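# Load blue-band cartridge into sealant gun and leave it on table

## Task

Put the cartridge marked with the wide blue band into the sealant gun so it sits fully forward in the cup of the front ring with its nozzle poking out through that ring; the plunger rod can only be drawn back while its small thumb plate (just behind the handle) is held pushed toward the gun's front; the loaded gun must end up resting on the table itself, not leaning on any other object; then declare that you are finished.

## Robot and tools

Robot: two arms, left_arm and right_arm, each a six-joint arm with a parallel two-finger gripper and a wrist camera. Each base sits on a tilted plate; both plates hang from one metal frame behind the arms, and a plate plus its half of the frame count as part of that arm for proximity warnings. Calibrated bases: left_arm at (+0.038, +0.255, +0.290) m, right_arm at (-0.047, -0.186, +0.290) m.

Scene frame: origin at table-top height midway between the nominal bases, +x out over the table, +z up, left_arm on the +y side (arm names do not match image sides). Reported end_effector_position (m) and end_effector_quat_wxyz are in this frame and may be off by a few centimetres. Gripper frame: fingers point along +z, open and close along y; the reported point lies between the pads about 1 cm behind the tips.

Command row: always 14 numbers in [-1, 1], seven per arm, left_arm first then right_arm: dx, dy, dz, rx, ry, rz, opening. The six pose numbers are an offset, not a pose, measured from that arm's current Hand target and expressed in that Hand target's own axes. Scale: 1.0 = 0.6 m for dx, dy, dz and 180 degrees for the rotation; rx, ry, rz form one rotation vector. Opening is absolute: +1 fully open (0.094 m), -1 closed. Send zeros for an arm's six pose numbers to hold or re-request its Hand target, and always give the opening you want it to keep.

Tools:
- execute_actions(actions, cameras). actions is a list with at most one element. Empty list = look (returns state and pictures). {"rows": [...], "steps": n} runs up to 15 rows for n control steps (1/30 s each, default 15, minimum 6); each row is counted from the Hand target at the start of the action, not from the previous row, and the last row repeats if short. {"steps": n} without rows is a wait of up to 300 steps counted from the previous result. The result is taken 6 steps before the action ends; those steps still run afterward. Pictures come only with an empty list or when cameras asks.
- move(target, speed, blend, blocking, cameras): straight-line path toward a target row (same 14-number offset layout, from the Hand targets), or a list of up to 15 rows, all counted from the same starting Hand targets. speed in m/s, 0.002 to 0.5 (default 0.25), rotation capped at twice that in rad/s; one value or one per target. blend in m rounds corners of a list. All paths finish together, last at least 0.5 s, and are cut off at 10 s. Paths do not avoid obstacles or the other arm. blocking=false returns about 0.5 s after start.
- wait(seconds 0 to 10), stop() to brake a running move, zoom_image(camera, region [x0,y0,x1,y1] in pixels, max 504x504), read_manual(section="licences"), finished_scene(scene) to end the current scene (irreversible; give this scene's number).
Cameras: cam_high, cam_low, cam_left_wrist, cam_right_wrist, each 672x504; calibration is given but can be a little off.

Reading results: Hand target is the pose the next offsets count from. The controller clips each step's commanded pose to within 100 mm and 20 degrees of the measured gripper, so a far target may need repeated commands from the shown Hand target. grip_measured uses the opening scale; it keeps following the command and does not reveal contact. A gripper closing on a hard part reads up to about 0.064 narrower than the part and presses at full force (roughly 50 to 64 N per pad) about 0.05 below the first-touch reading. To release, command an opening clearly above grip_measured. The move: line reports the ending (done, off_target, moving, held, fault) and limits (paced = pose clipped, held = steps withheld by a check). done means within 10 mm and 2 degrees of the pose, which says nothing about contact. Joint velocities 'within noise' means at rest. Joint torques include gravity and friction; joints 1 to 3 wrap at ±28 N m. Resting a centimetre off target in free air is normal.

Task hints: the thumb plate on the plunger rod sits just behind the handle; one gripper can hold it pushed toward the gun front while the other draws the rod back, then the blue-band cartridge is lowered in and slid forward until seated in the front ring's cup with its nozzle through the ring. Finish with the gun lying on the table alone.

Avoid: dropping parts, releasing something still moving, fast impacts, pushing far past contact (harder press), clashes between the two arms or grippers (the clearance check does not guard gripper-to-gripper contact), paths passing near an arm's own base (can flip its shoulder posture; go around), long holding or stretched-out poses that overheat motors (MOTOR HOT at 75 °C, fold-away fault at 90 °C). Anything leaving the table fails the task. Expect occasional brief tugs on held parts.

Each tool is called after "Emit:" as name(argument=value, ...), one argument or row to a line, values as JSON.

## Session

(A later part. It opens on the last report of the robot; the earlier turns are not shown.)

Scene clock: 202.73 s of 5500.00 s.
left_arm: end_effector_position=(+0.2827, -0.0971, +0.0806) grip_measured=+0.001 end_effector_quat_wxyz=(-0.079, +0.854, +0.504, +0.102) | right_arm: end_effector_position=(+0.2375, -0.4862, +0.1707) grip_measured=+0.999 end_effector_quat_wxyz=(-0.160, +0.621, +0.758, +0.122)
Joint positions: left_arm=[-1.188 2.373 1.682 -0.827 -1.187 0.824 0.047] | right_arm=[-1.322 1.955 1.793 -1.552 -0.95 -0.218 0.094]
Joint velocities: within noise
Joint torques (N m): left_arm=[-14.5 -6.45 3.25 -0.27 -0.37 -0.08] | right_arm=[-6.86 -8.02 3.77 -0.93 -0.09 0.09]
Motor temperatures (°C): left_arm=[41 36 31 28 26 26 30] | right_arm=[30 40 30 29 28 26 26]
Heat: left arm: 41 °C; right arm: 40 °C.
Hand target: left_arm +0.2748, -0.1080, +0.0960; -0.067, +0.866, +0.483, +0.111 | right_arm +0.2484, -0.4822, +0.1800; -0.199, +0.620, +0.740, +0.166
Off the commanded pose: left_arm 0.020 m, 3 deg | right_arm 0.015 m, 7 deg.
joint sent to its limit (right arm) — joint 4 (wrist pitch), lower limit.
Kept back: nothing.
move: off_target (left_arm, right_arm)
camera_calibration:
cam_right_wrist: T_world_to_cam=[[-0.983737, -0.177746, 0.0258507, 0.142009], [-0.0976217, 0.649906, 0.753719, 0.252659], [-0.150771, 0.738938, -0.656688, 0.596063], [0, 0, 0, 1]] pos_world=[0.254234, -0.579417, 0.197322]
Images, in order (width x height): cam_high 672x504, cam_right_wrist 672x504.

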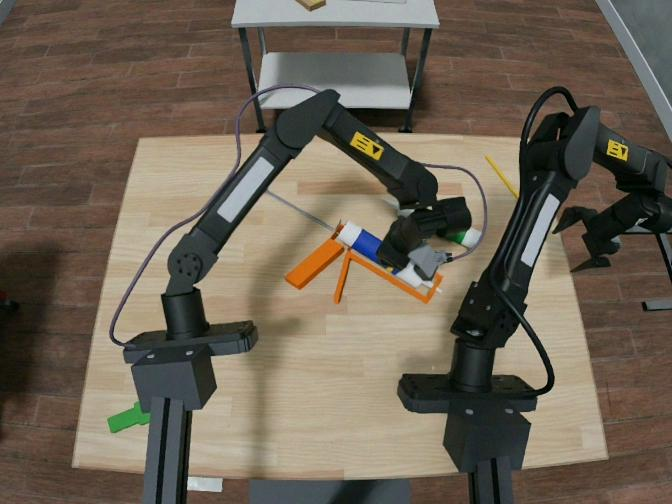

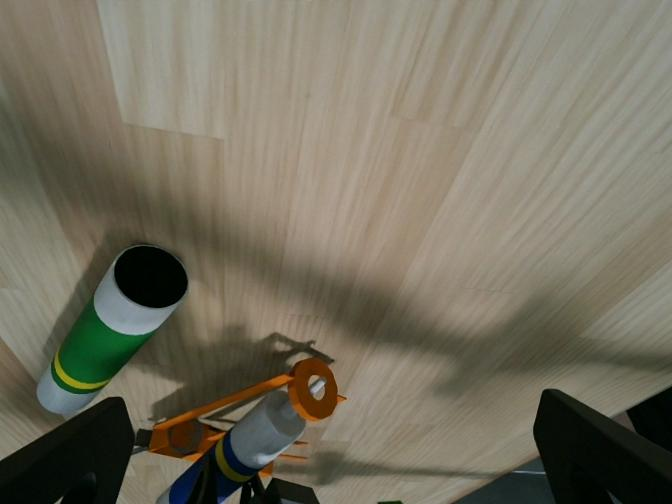

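Emit:
move(
  target=[-0.0567,0.002,0,0,0,0.008,-0.25,0,0,0,0,0,0,1],
  speed=0.05,
  cameras=["cam_high","cam_right_wrist"],
)

Emit:
zoom_image(
  camera="cam_high",
  region=[300, 180, 480, 320],
)

Emit:
zoom_image(
  camera="cam_right_wrist",
  region=[130, 330, 350, 504],
)

Scene clock: 204.17 s of 5500.00 s.
left_arm: end_effector_position=(+0.2686, -0.1241, +0.0691) grip_measured=+0.001 end_effector_quat_wxyz=(-0.082, +0.859, +0.494, +0.103) | right_arm: end_effector_position=(+0.2375, -0.4862, +0.1707) grip_measured=+0.999 end_effector_quat_wxyz=(-0.160, +0.621, +0.758, +0.122)
Joint positions: left_arm=[-1.2 2.518 1.861 -0.907 -1.188 0.8 0.047] | right_arm=[-1.322 1.955 1.793 -1.552 -0.95 -0.218 0.094]
Joint velocities: left_arm=[0.002 -0.002 0.046 -0.139 0.037 -0.037 -0.001] | right_arm=[within noise]
Joint torques (N m): left_arm=[-15.68 -6.71 3.41 -0.28 -0.33 -0.08] | right_arm=[-6.86 -8.01 3.77 -0.94 -0.08 0.09]
Motor temperatures (°C): left_arm=[42 36 31 28 26 26 30] | right_arm=[30 40 30 29 28 26 26]
Heat: left arm: 42 °C; right arm: 40 °C.
Hand target: left_arm +0.2585, -0.1365, +0.0873; -0.068, +0.872, +0.472, +0.110 | right_arm +0.2484, -0.4822, +0.1800; -0.199, +0.620, +0.740, +0.166
Off the commanded pose: left_arm 0.024 m, 3 deg | right_arm 0.015 m, 7 deg.
joint sent to its limit (right arm) — joint 4 (wrist pitch), lower limit.
Kept back: nothing.
move: off_target (left_arm, right_arm)
camera_calibration:
cam_right_wrist: T_world_to_cam=[[-0.983737, -0.177746, 0.0258507, 0.142009], [-0.0976217, 0.649906, 0.753719, 0.252659], [-0.150771, 0.738938, -0.656688, 0.596063], [0, 0, 0, 1]] pos_world=[0.254234, -0.579417, 0.197322]
Images, in order (width x height): cam_high 672x504, cam_right_wrist 672x504.

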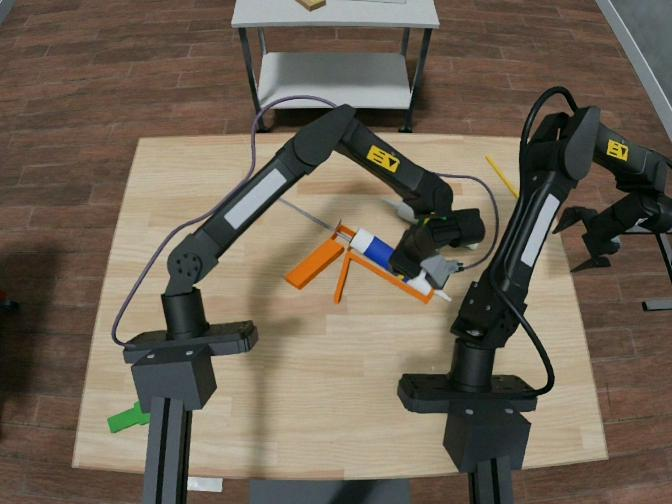

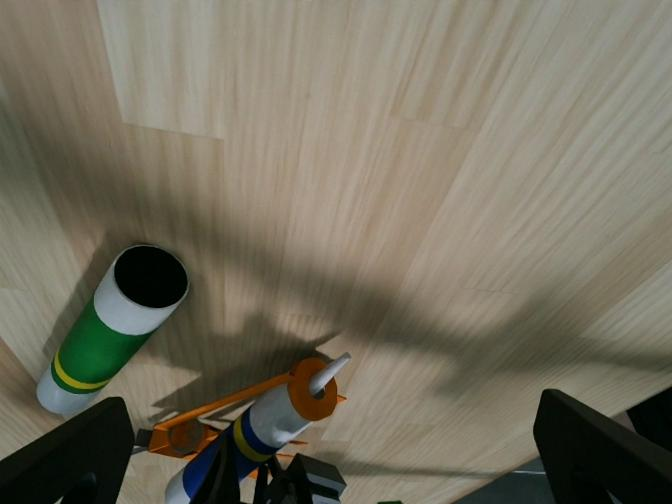

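Scaled by 2.800 from the camera's 672x504 image, which has a finer 960x720 frame.

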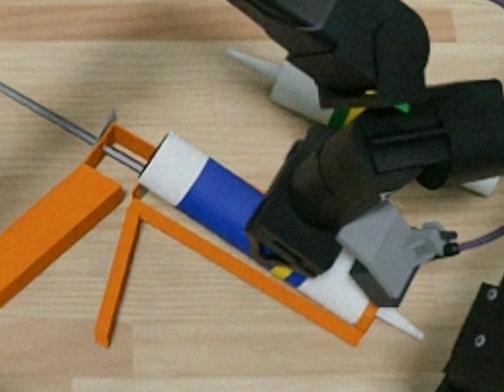

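Scaled by 2.291 from the camera's 672x504 image, which has a finer 960x720 frame.

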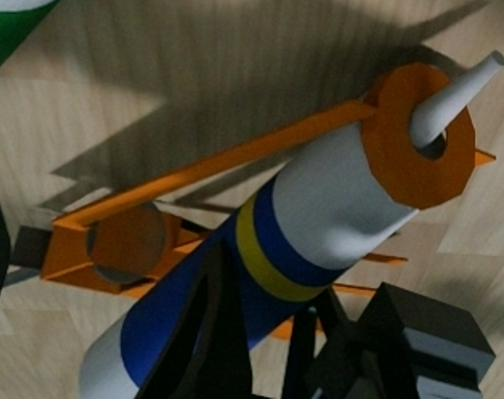

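Emit:
zoom_image(
  camera="cam_right_wrist",
  region=[260, 340, 360, 440],
)

Emit:
zoom_image(
  camera="cam_high",
  region=[340, 210, 470, 320],
)

Scaled by 5.040 from the camera's 672x504 image, which has a finer 960x720 frame.

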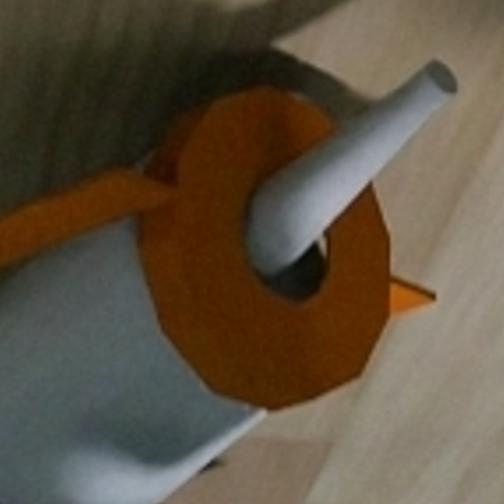

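Scaled by 3.877 from the camera's 672x504 image, which has a finer 960x720 frame.

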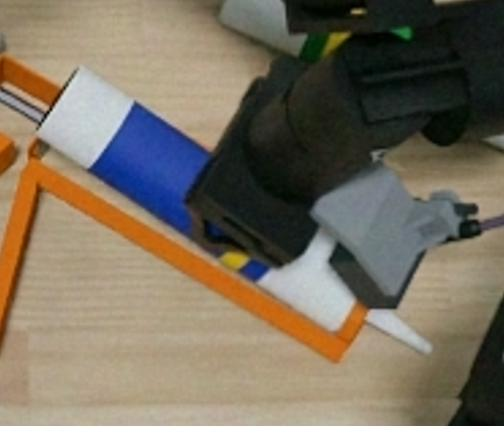

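Emit:
move(
  target=[-0.015,0,0,0,0,0,-0.25,0,0,0,0,0,0,1],
  speed=0.04,
  cameras=["cam_high","cam_right_wrist"],
)

Emit:
zoom_image(
  camera="cam_high",
  region=[300, 180, 480, 320],
)

Emit:
zoom_image(
  camera="cam_right_wrist",
  region=[130, 330, 350, 504],
)

Scene clock: 207.40 s of 5500.00 s.
left_arm: end_effector_position=(+0.2669, -0.1286, +0.0673) grip_measured=+0.001 end_effector_quat_wxyz=(-0.085, +0.861, +0.490, +0.108) | right_arm: end_effector_position=(+0.2375, -0.4862, +0.1707) grip_measured=+0.999 end_effector_quat_wxyz=(-0.160, +0.621, +0.758, +0.122)
Joint positions: left_arm=[-1.203 2.556 1.916 -0.951 -1.198 0.781 0.047] | right_arm=[-1.322 1.955 1.793 -1.552 -0.95 -0.218 0.094]
Joint velocities: within noise
Joint torques (N m): left_arm=[-16.01 -6.42 3.41 -0.2 -0.26 -0.08] | right_arm=[-6.86 -8.02 3.78 -0.94 -0.08 0.09]
Motor temperatures (°C): left_arm=[43 35 31 28 26 26 30] | right_arm=[30 40 30 29 28 26 26]
Heat: left arm: 43 °C; right arm: 40 °C.
Hand target: left_arm +0.2537, -0.1437, +0.0849; -0.068, +0.872, +0.472, +0.110 | right_arm +0.2484, -0.4822, +0.1800; -0.199, +0.620, +0.740, +0.166
Off the commanded pose: left_arm 0.027 m, 3 deg | right_arm 0.015 m, 7 deg.
joint sent to its limit (right arm) — joint 4 (wrist pitch), lower limit.
Kept back: nothing.
move: off_target (left_arm, right_arm)
camera_calibration:
cam_right_wrist: T_world_to_cam=[[-0.983737, -0.177746, 0.0258507, 0.142009], [-0.0976217, 0.649906, 0.753719, 0.252659], [-0.150771, 0.738938, -0.656688, 0.596063], [0, 0, 0, 1]] pos_world=[0.254234, -0.579417, 0.197322]
Images, in order (width x height): cam_high 672x504, cam_right_wrist 672x504.

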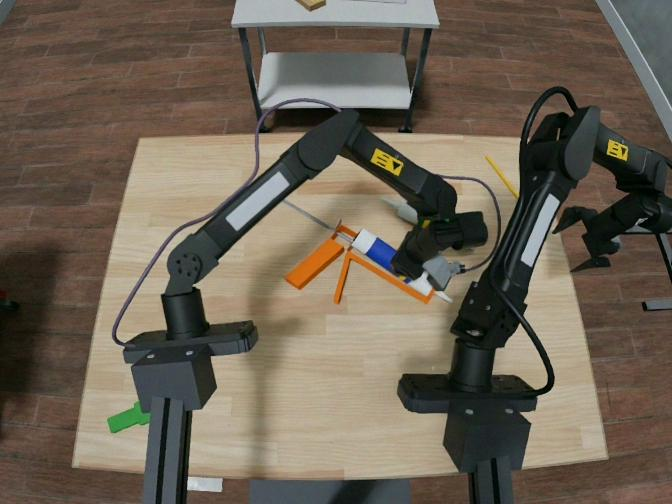

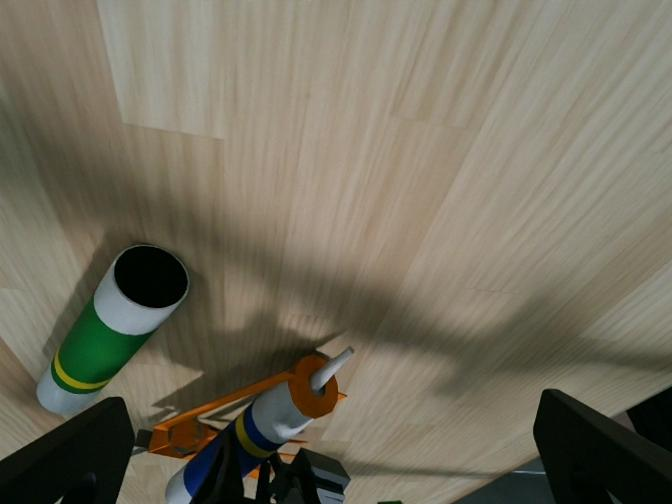

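Scaled by 2.800 from the camera's 672x504 image, which has a finer 960x720 frame.

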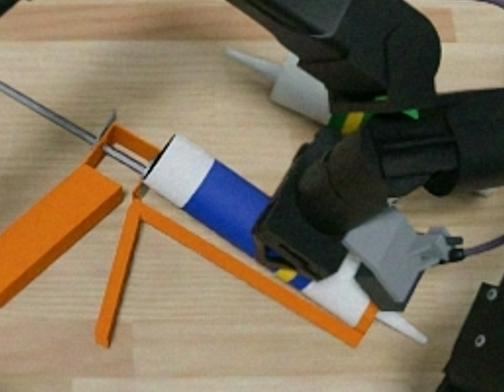

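Scaled by 2.291 from the camera's 672x504 image, which has a finer 960x720 frame.

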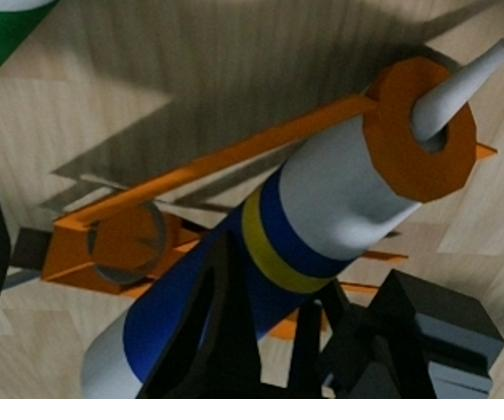

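Emit:
wait(
  seconds=0,
)

Emit:
zoom_image(
  camera="cam_high",
  region=[300, 180, 480, 320],
)

Emit:
zoom_image(
  camera="cam_right_wrist",
  region=[130, 230, 430, 504],
)

Scene clock: 208.47 s of 5500.00 s.
left_arm: end_effector_position=(+0.2669, -0.1284, +0.0673) grip_measured=+0.001 end_effector_quat_wxyz=(-0.086, +0.860, +0.491, +0.108) | right_arm: end_effector_position=(+0.2375, -0.4862, +0.1707) grip_measured=+0.999 end_effector_quat_wxyz=(-0.160, +0.621, +0.758, +0.122)
Joint positions: left_arm=[-1.203 2.557 1.917 -0.954 -1.198 0.778 0.047] | right_arm=[-1.322 1.955 1.793 -1.552 -0.95 -0.218 0.094]
Joint velocities: within noise
Joint torques (N m): left_arm=[-16.02 -6.54 3.41 -0.24 -0.23 -0.09] | right_arm=[-6.86 -8.02 3.77 -0.94 -0.08 0.09]
Motor temperatures (°C): left_arm=[43 35 31 28 26 26 30] | right_arm=[30 40 30 29 28 26 26]
Heat: left arm: 43 °C; right arm: 40 °C.
Hand target: left_arm +0.2537, -0.1437, +0.0849; -0.068, +0.872, +0.472, +0.110 | right_arm +0.2484, -0.4822, +0.1800; -0.199, +0.620, +0.740, +0.166
Off the commanded pose: left_arm 0.027 m, 3 deg | right_arm 0.015 m, 7 deg.
Steps of this call (1-32: nothing new was sent). Readings (end_effector_position of left_arm | right_arm):
1: (+0.2671, -0.1287, +0.0673) | (+0.2375, -0.4862, +0.1707)
2: (+0.2670, -0.1286, +0.0673) | (+0.2375, -0.4862, +0.1707)
4: (+0.2671, -0.1286, +0.0674) | (+0.2375, -0.4862, +0.1707)
8: (+0.2669, -0.1284, +0.0673) | (+0.2375, -0.4862, +0.1707)
32: the state above
camera_calibration:
cam_left_wrist: T_world_to_cam=[[-0.855776, 0.51454, 0.0538193, 0.291718], [0.420533, 0.631263, 0.651659, -0.0366596], [0.301331, 0.580307, -0.7566, 0.13203], [0, 0, 0, 1]] pos_world=[0.225277, -0.203577, 0.108083]
cam_right_wrist: T_world_to_cam=[[-0.983737, -0.177746, 0.0258507, 0.142009], [-0.0976217, 0.649906, 0.753719, 0.252659], [-0.150771, 0.738938, -0.656688, 0.596063], [0, 0, 0, 1]] pos_world=[0.254234, -0.579417, 0.197322]

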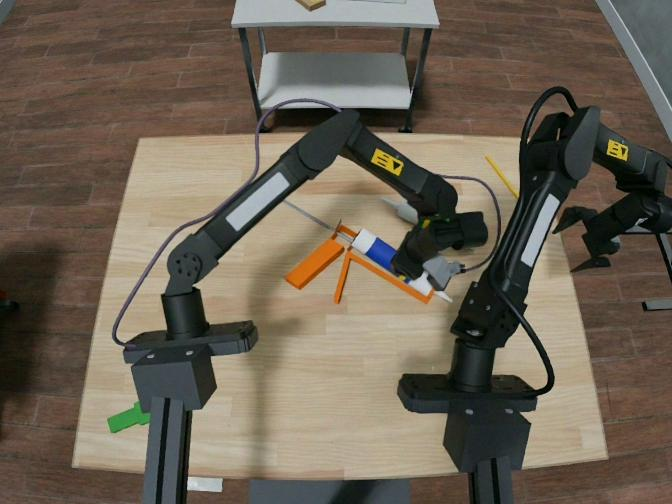

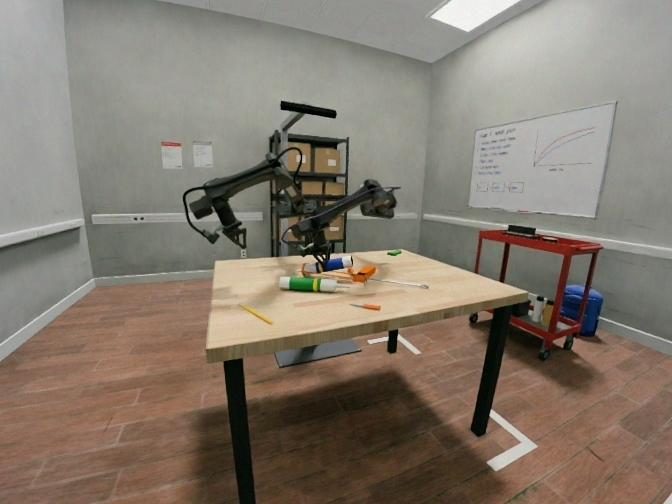

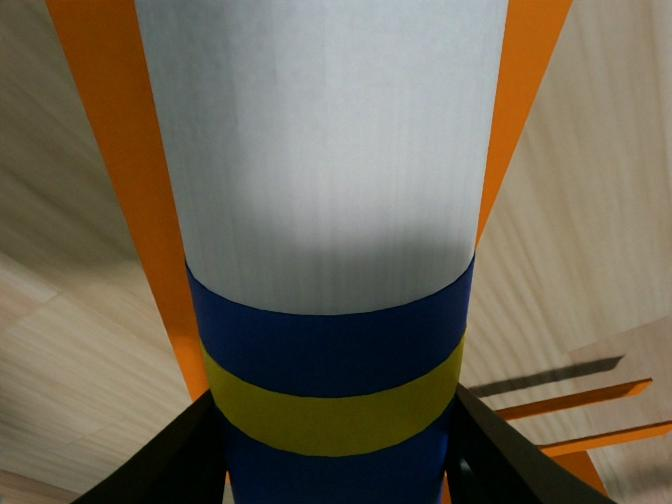

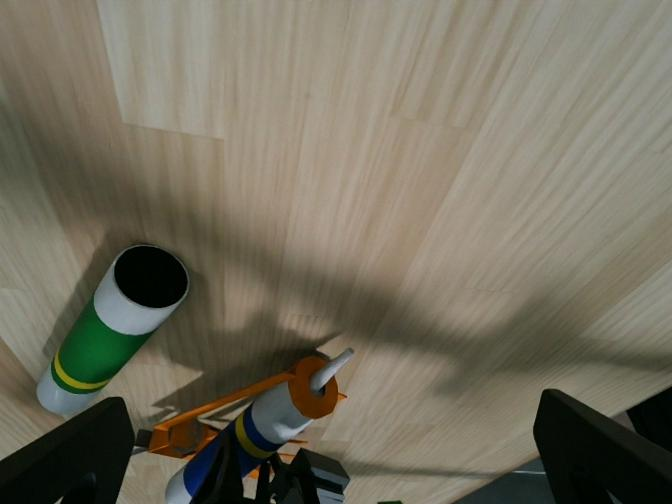

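Scaled by 2.800 from the camera's 672x504 image, which has a finer 960x720 frame.

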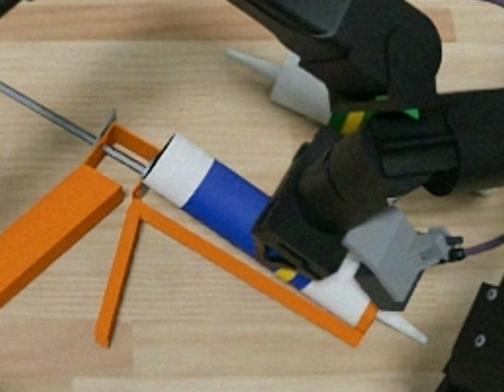

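Scaled by 1.680 from the camera's 672x504 image, which has a finer 960x720 frame.

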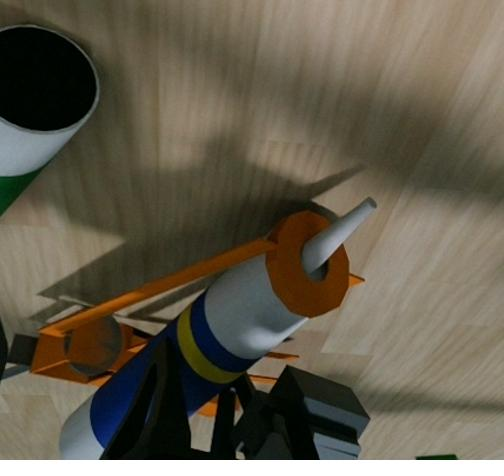

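Emit:
move(
  target=[-0.012,0,0.0193,0,-0.04,0,-0.25,0,0,0,0,0,0,1],
  speed=0.05,
  cameras=["cam_high","cam_right_wrist","cam_left_wrist"],
)

Emit:
zoom_image(
  camera="cam_high",
  region=[300, 180, 480, 320],
)

Emit:
zoom_image(
  camera="cam_right_wrist",
  region=[130, 300, 380, 504],
)

Scene clock: 210.93 s of 5500.00 s.
left_arm: end_effector_position=(+0.2499, -0.1310, +0.0597) grip_measured=+0.001 end_effector_quat_wxyz=(-0.064, +0.885, +0.452, +0.085) | right_arm: end_effector_position=(+0.2375, -0.4862, +0.1707) grip_measured=+0.999 end_effector_quat_wxyz=(-0.160, +0.621, +0.758, +0.122)
Joint positions: left_arm=[-1.203 2.5 1.739 -0.678 -1.168 1.011 0.047] | right_arm=[-1.322 1.955 1.793 -1.552 -0.95 -0.218 0.094]
Joint velocities: within noise
Joint torques (N m): left_arm=[-12.88 -11.44 1.58 0.32 0.45 0.03] | right_arm=[-6.86 -8.03 3.78 -0.94 -0.09 0.09]
Motor temperatures (°C): left_arm=[44 35 31 28 26 26 30] | right_arm=[30 40 29 29 28 26 26]
Heat: left arm: 44 °C; right arm: 40 °C.
Hand target: left_arm +0.2515, -0.1470, +0.0719; -0.038, +0.877, +0.476, +0.055 | right_arm +0.2484, -0.4822, +0.1800; -0.199, +0.620, +0.740, +0.166
Off the commanded pose: left_arm 0.020 m, 5 deg | right_arm 0.015 m, 7 deg.
joint sent to its limit (right arm) — joint 4 (wrist pitch), lower limit.
Kept back: nothing.
move: off_target (left_arm, right_arm)
camera_calibration:
cam_left_wrist: T_world_to_cam=[[-0.803836, 0.59294, 0.0476452, 0.276603], [0.496434, 0.624561, 0.60289, -0.0398084], [0.32772, 0.508277, -0.7964, 0.119201], [0, 0, 0, 1]] pos_world=[0.203041, -0.199733, 0.105753]
cam_right_wrist: T_world_to_cam=[[-0.983737, -0.177746, 0.0258507, 0.142009], [-0.0976217, 0.649906, 0.753719, 0.252659], [-0.150771, 0.738938, -0.656688, 0.596063], [0, 0, 0, 1]] pos_world=[0.254234, -0.579417, 0.197322]
Images, in order (width x height): cam_high 672x504, cam_left_wrist 672x504, cam_right_wrist 672x504.

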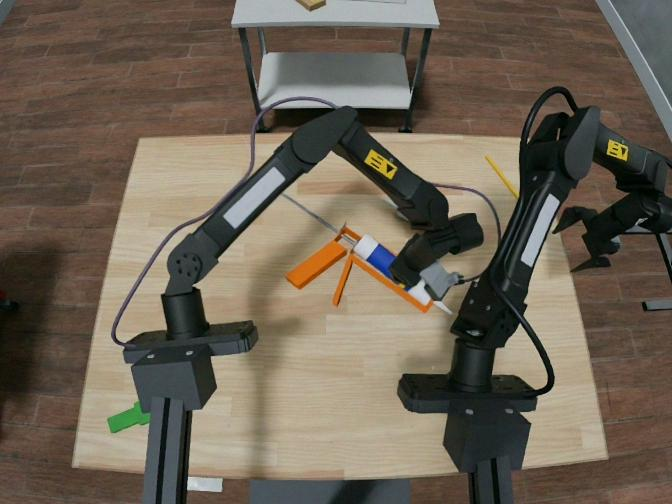

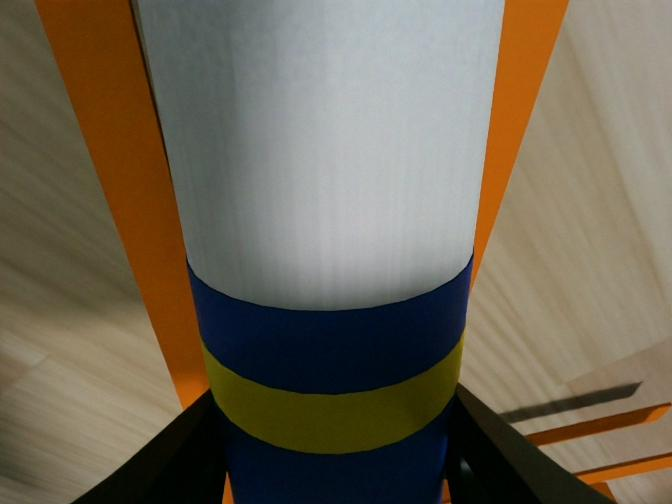

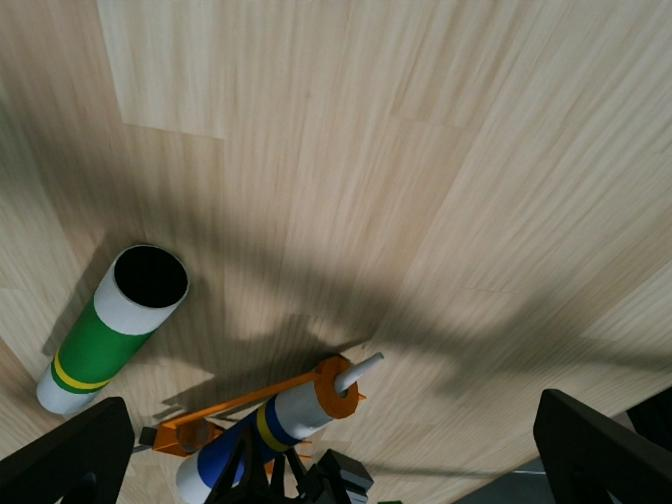

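Scaled by 2.800 from the camera's 672x504 image, which has a finer 960x720 frame.

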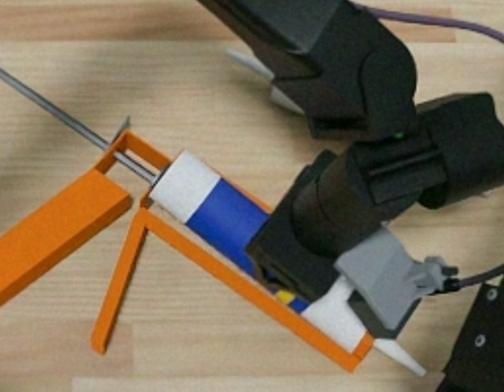

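Scaled by 2.016 from the camera's 672x504 image, which has a finer 960x720 frame.

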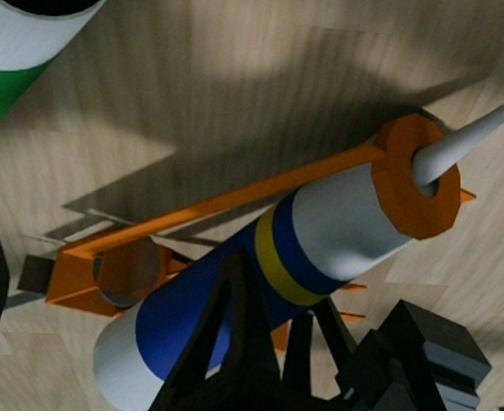

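Emit:
zoom_image(
  camera="cam_high",
  region=[330, 220, 390, 265],
)

Emit:
zoom_image(
  camera="cam_low",
  region=[270, 240, 440, 310],
)

Scaled by 8.400 from the camera's 672x504 image, which has a finer 960x720 frame.

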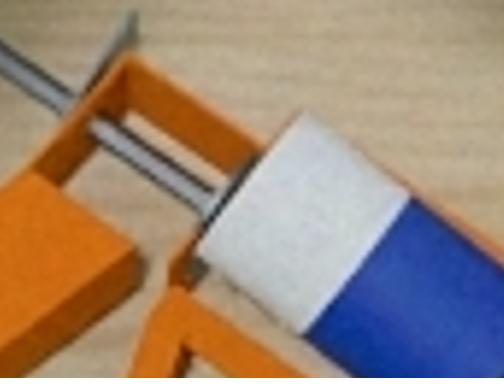

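This scene's latest camera images include none from cam_low. They are from: cam_high, cam_left_wrist, cam_right_wrist. cam_low's image comes with the result of a call that names it in "cameras".

Emit:
wait(
  seconds=0,
  cameras=["cam_low"],
)

Emit:
zoom_image(
  camera="cam_low",
  region=[270, 240, 440, 310],
)

Scene clock: 212.10 s of 5500.00 s.
left_arm: end_effector_position=(+0.2500, -0.1320, +0.0595) grip_measured=+0.001 end_effector_quat_wxyz=(-0.062, +0.886, +0.452, +0.084) | right_arm: end_effector_position=(+0.2375, -0.4862, +0.1707) grip_measured=+0.999 end_effector_quat_wxyz=(-0.160, +0.621, +0.758, +0.122)
Joint positions: left_arm=[-1.203 2.5 1.738 -0.669 -1.167 1.019 0.047] | right_arm=[-1.322 1.955 1.793 -1.552 -0.95 -0.218 0.094]
Joint velocities: within noise
Joint torques (N m): left_arm=[-12.88 -11.47 1.52 0.32 0.44 0.04] | right_arm=[-6.86 -8.02 3.77 -0.94 -0.09 0.09]
Motor temperatures (°C): left_arm=[44 36 30 28 26 26 30] | right_arm=[30 40 29 29 28 26 26]
Heat: left arm: 44 °C; right arm: 40 °C.
Hand target: left_arm +0.2514, -0.1470, +0.0719; -0.039, +0.877, +0.475, +0.055 | right_arm +0.2484, -0.4822, +0.1800; -0.199, +0.620, +0.740, +0.166
Off the commanded pose: left_arm 0.019 m, 5 deg | right_arm 0.015 m, 7 deg.
Steps of this call (1-35: nothing new was sent). Readings (end_effector_position of left_arm | right_arm):
1: (+0.2499, -0.1311, +0.0597) | (+0.2375, -0.4862, +0.1707)
2: (+0.2496, -0.1313, +0.0596) | (+0.2375, -0.4862, +0.1707)
4: (+0.2498, -0.1317, +0.0595) | (+0.2375, -0.4862, +0.1707)
8: (+0.2499, -0.1319, +0.0595) | (+0.2375, -0.4862, +0.1707)
35: the state above
Images, in order (width x height): cam_low 672x504.

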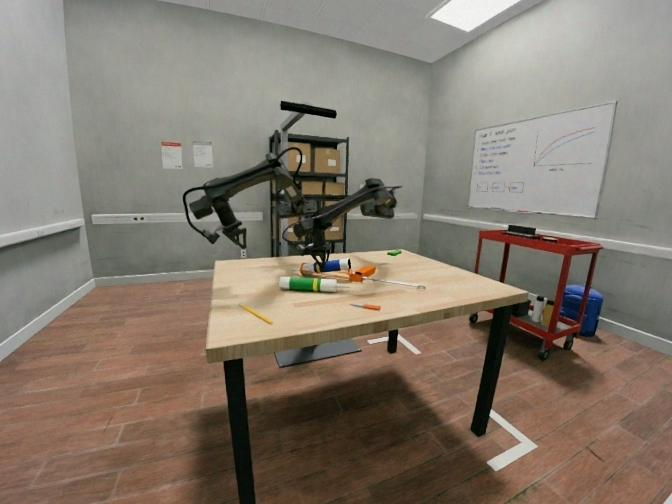

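Scaled by 2.965 from the camera's 672x504 image, which has a finer 960x720 frame.

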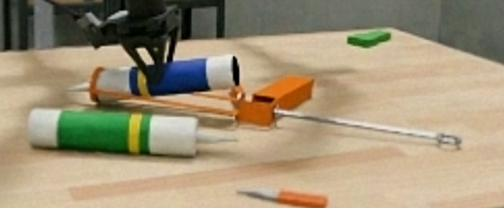

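Emit:
zoom_image(
  camera="cam_low",
  region=[295, 252, 365, 292],
)

Scaled by 7.200 from the camera's 672x504 image, which has a finer 960x720 frame.

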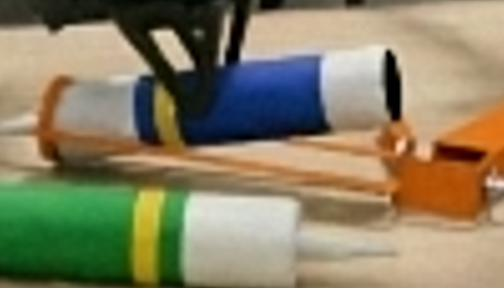

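Emit:
move(
  target=[-0.0103,0,0.014,0,-0.035,0,-0.25,0,0,0,0,0,0,1],
  speed=0.05,
  cameras=["cam_high","cam_low"],
)

Emit:
zoom_image(
  camera="cam_low",
  region=[295, 252, 365, 292],
)

Emit:
zoom_image(
  camera="cam_high",
  region=[300, 180, 480, 320],
)

Scene clock: 214.20 s of 5500.00 s.
left_arm: end_effector_position=(+0.2480, -0.1332, +0.0520) grip_measured=+0.001 end_effector_quat_wxyz=(-0.042, +0.888, +0.456, +0.044) | right_arm: end_effector_position=(+0.2375, -0.4862, +0.1707) grip_measured=+0.999 end_effector_quat_wxyz=(-0.160, +0.621, +0.758, +0.122)
Joint positions: left_arm=[-1.179 2.431 1.618 -0.47 -1.081 1.162 0.047] | right_arm=[-1.322 1.955 1.793 -1.552 -0.95 -0.218 0.094]
Joint velocities: within noise
Joint torques (N m): left_arm=[-12.19 -11.21 1.46 0.42 0.73 0.03] | right_arm=[-6.86 -8.02 3.77 -0.94 -0.08 0.09]
Motor temperatures (°C): left_arm=[44 36 30 28 26 26 30] | right_arm=[30 41 29 29 28 26 26]
Heat: left arm: 44 °C; right arm: 41 °C.
Hand target: left_arm +0.2485, -0.1512, +0.0628; -0.012, +0.879, +0.477, +0.007 | right_arm +0.2484, -0.4822, +0.1800; -0.199, +0.620, +0.740, +0.166
Off the commanded pose: left_arm 0.021 m, 6 deg | right_arm 0.015 m, 7 deg.
joint sent to its limit (right arm) — joint 4 (wrist pitch), lower limit.
Kept back: nothing.
move: off_target (left_arm, right_arm)
Images, in order (width x height): cam_high 672x504, cam_low 672x504.

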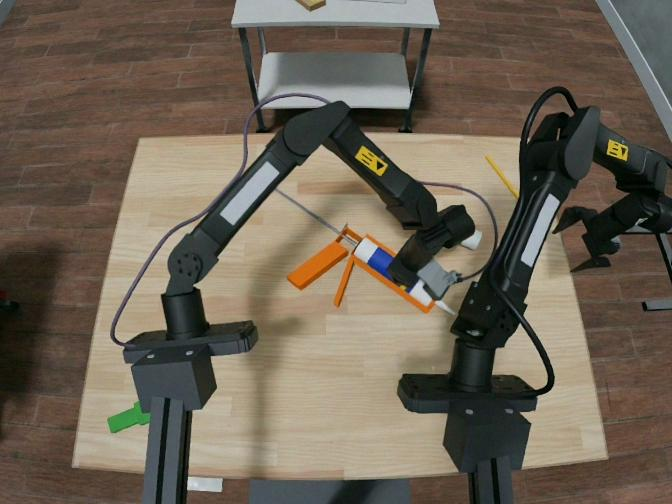

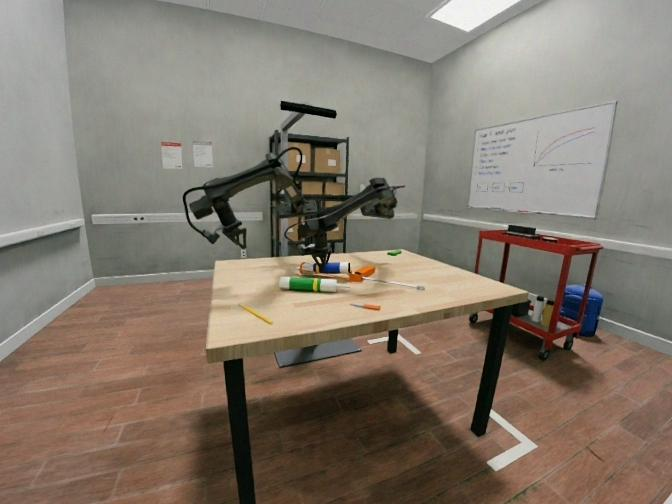

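Scaled by 7.200 from the camera's 672x504 image, which has a finer 960x720 frame.

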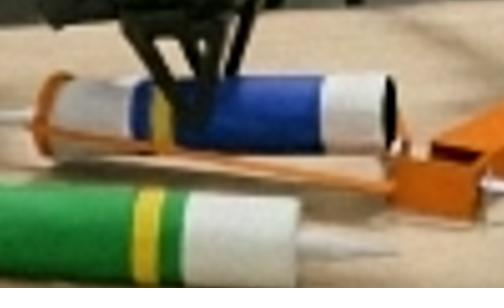

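Scaled by 2.800 from the camera's 672x504 image, which has a finer 960x720 frame.

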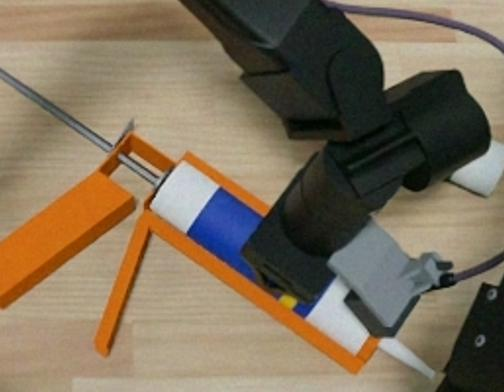

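Emit:
move(
  target=[-0.0085,0,0.0165,0,-0.035,0,-0.25,0,0,0,0,0,0,1],
  speed=0.05,
  cameras=["cam_high","cam_low","cam_right_wrist"],
)

Emit:
zoom_image(
  camera="cam_low",
  region=[295, 252, 365, 292],
)

Emit:
zoom_image(
  camera="cam_high",
  region=[300, 180, 480, 320],
)

Emit:
zoom_image(
  camera="cam_right_wrist",
  region=[130, 300, 430, 504],
)

Scene clock: 215.93 s of 5500.00 s.
left_arm: end_effector_position=(+0.2478, -0.1367, +0.0439) grip_measured=+0.001 end_effector_quat_wxyz=(-0.017, +0.891, +0.455, +0.003) | right_arm: end_effector_position=(+0.2375, -0.4862, +0.1707) grip_measured=+0.999 end_effector_quat_wxyz=(-0.160, +0.621, +0.758, +0.122)
Joint positions: left_arm=[-1.149 2.38 1.532 -0.313 -0.983 1.286 0.047] | right_arm=[-1.322 1.955 1.793 -1.552 -0.95 -0.218 0.094]
Joint velocities: within noise
Joint torques (N m): left_arm=[-11.3 -10.71 1.13 0.46 1 -0.08] | right_arm=[-6.87 -8.02 3.77 -0.93 -0.08 0.09]
Motor temperatures (°C): left_arm=[44 36 30 28 26 26 30] | right_arm=[30 41 29 29 28 26 26]
Heat: left arm: 44 °C; right arm: 41 °C.
Hand target: left_arm +0.2457, -0.1550, +0.0527; +0.014, +0.878, +0.477, -0.041 | right_arm +0.2484, -0.4822, +0.1800; -0.199, +0.620, +0.740, +0.166
Off the commanded pose: left_arm 0.021 m, 7 deg | right_arm 0.015 m, 7 deg.
joint sent to its limit (right arm) — joint 4 (wrist pitch), lower limit.
Kept back: nothing.
move: off_target (left_arm, right_arm)
camera_calibration:
cam_right_wrist: T_world_to_cam=[[-0.983737, -0.177746, 0.0258507, 0.142009], [-0.0976217, 0.649906, 0.753719, 0.252659], [-0.150771, 0.738938, -0.656688, 0.596063], [0, 0, 0, 1]] pos_world=[0.254234, -0.579417, 0.197322]
Images, in order (width x height): cam_high 672x504, cam_low 672x504, cam_right_wrist 672x504.

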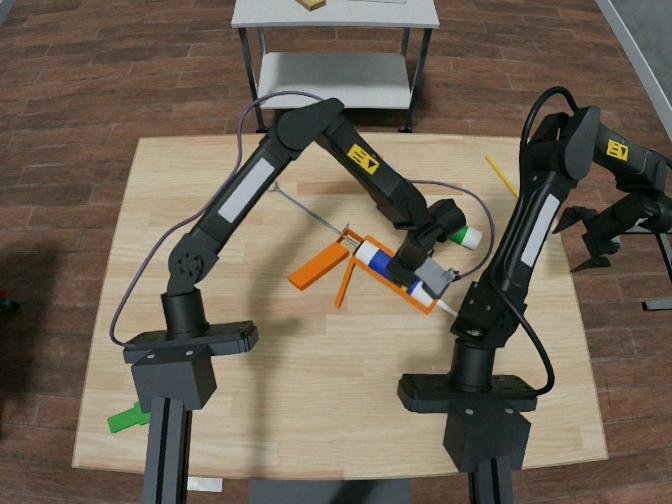

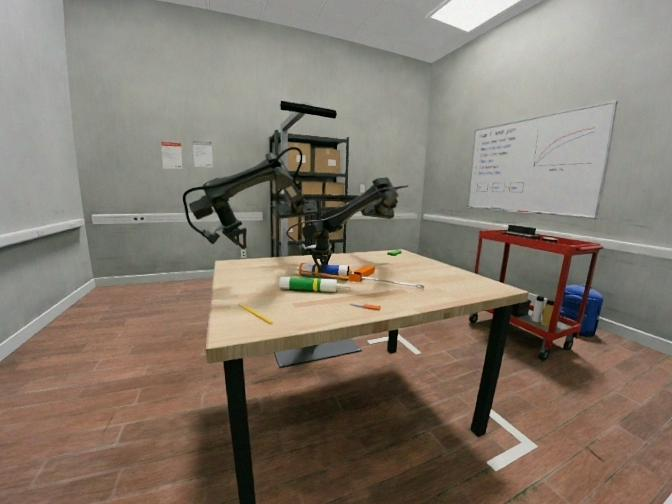

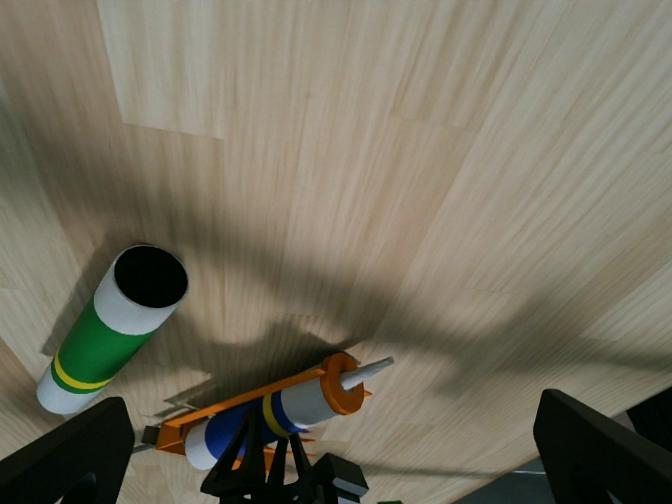

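Scaled by 7.200 from the camera's 672x504 image, which has a finer 960x720 frame.

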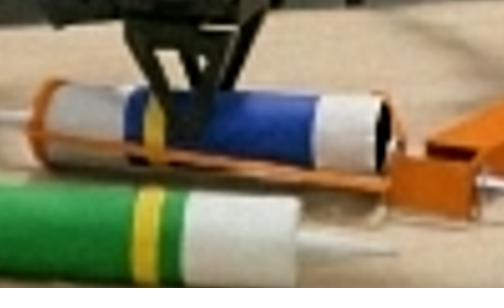

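Scaled by 2.800 from the camera's 672x504 image, which has a finer 960x720 frame.

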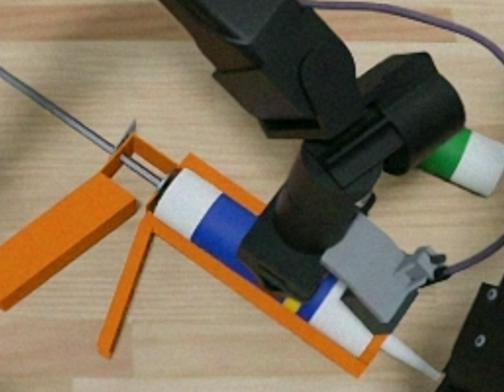

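Scaled by 1.680 from the camera's 672x504 image, which has a finer 960x720 frame.

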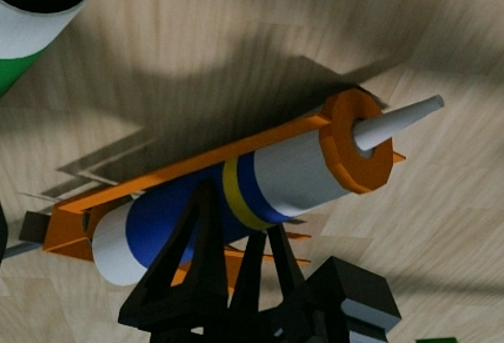

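Emit:
zoom_image(
  camera="cam_right_wrist",
  region=[290, 340, 400, 430],
)

Emit:
zoom_image(
  camera="cam_high",
  region=[340, 230, 380, 260],
)

Emit:
zoom_image(
  camera="cam_high",
  region=[400, 280, 460, 325],
)

Scaled by 4.582 from the camera's 672x504 image, which has a finer 960x720 frame.

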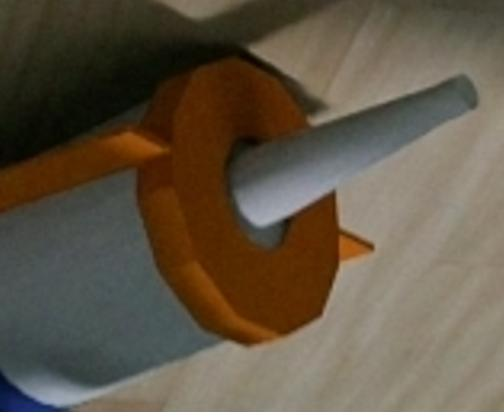

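Scaled by 12.600 from the camera's 672x504 image, which has a finer 960x720 frame.

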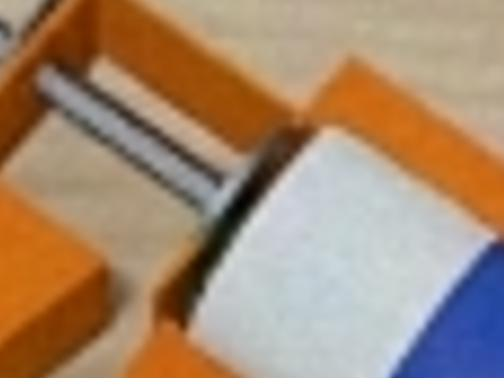

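Scaled by 8.400 from the camera's 672x504 image, which has a finer 960x720 frame.

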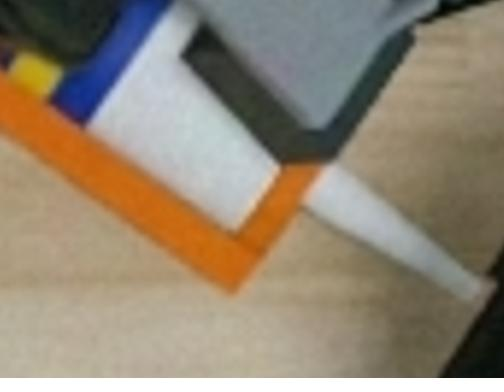

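Emit:
move(
  target=[-0.0255,0,0.007,0,-0.008,0,-0.25,0,0,0,0,0,0,1],
  speed=0.04,
  cameras=["cam_high","cam_low","cam_right_wrist"],
)

Emit:
zoom_image(
  camera="cam_low",
  region=[295, 252, 365, 292],
)

Emit:
zoom_image(
  camera="cam_high",
  region=[340, 230, 380, 260],
)

Emit:
zoom_image(
  camera="cam_right_wrist",
  region=[130, 300, 430, 504],
)

Scene clock: 217.67 s of 5500.00 s.
left_arm: end_effector_position=(+0.2497, -0.1441, +0.0442) grip_measured=+0.001 end_effector_quat_wxyz=(-0.008, +0.886, +0.463, -0.008) | right_arm: end_effector_position=(+0.2375, -0.4862, +0.1707) grip_measured=+0.999 end_effector_quat_wxyz=(-0.160, +0.621, +0.758, +0.122)
Joint positions: left_arm=[-1.148 2.38 1.544 -0.298 -0.957 1.289 0.047] | right_arm=[-1.322 1.955 1.793 -1.552 -0.95 -0.218 0.094]
Joint velocities: within noise
Joint torques (N m): left_arm=[-12.04 -7.39 2.8 0.5 0.99 -0.07] | right_arm=[-6.86 -8.02 3.78 -0.94 -0.08 0.09]
Motor temperatures (°C): left_arm=[43 37 30 28 26 26 30] | right_arm=[30 41 29 29 28 26 26]
Heat: left arm: 43 °C; right arm: 41 °C.
Hand target: left_arm +0.2371, -0.1681, +0.0498; +0.020, +0.877, +0.476, -0.052 | right_arm +0.2484, -0.4822, +0.1800; -0.199, +0.620, +0.740, +0.166
Off the commanded pose: left_arm 0.028 m, 6 deg | right_arm 0.015 m, 7 deg.
joint sent to its limit (right arm) — joint 4 (wrist pitch), lower limit.
Kept back: nothing.
move: off_target (left_arm, right_arm)
camera_calibration:
cam_right_wrist: T_world_to_cam=[[-0.983737, -0.177746, 0.0258507, 0.142009], [-0.0976217, 0.649906, 0.753719, 0.252659], [-0.150771, 0.738938, -0.656688, 0.596063], [0, 0, 0, 1]] pos_world=[0.254234, -0.579417, 0.197322]
Images, in order (width x height): cam_high 672x504, cam_low 672x504, cam_right_wrist 672x504.

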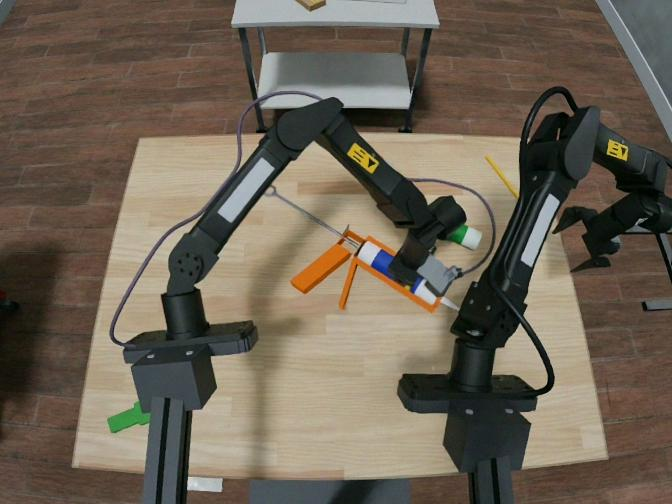

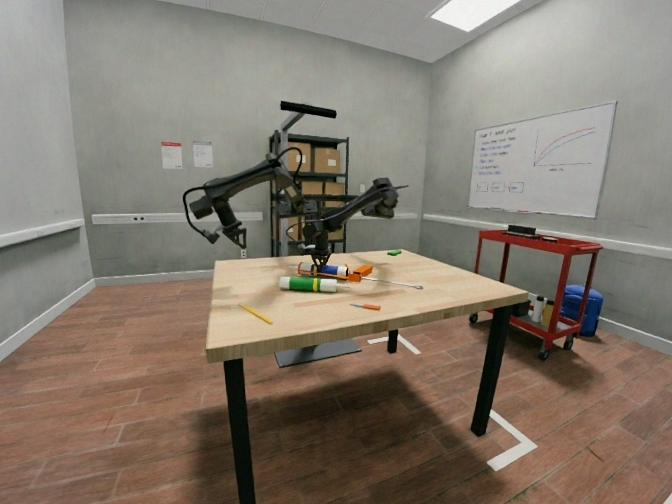

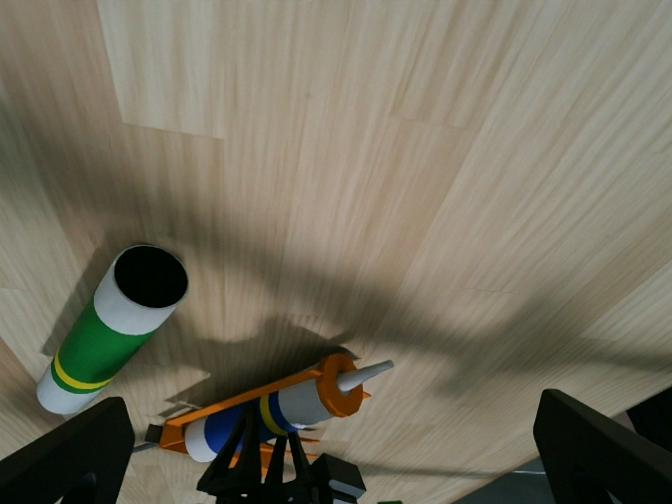

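Scaled by 7.200 from the camera's 672x504 image, which has a finer 960x720 frame.

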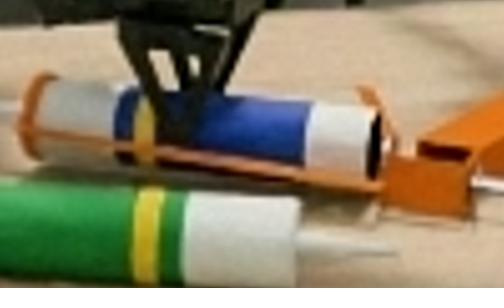

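Scaled by 12.600 from the camera's 672x504 image, which has a finer 960x720 frame.

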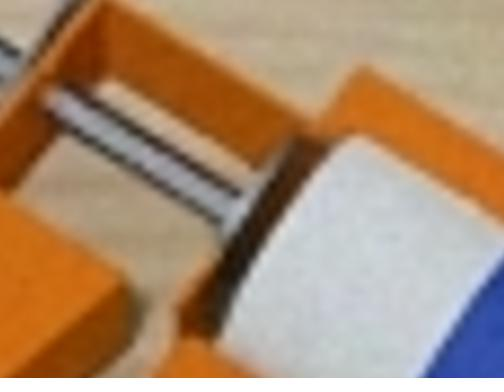

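Scaled by 1.680 from the camera's 672x504 image, which has a finer 960x720 frame.

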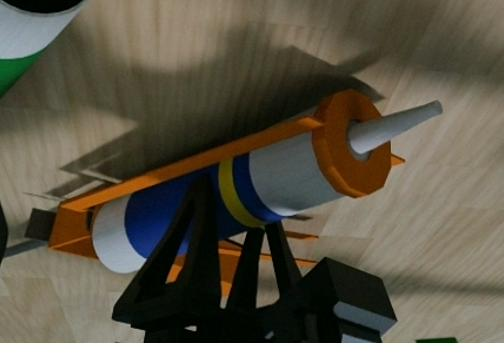

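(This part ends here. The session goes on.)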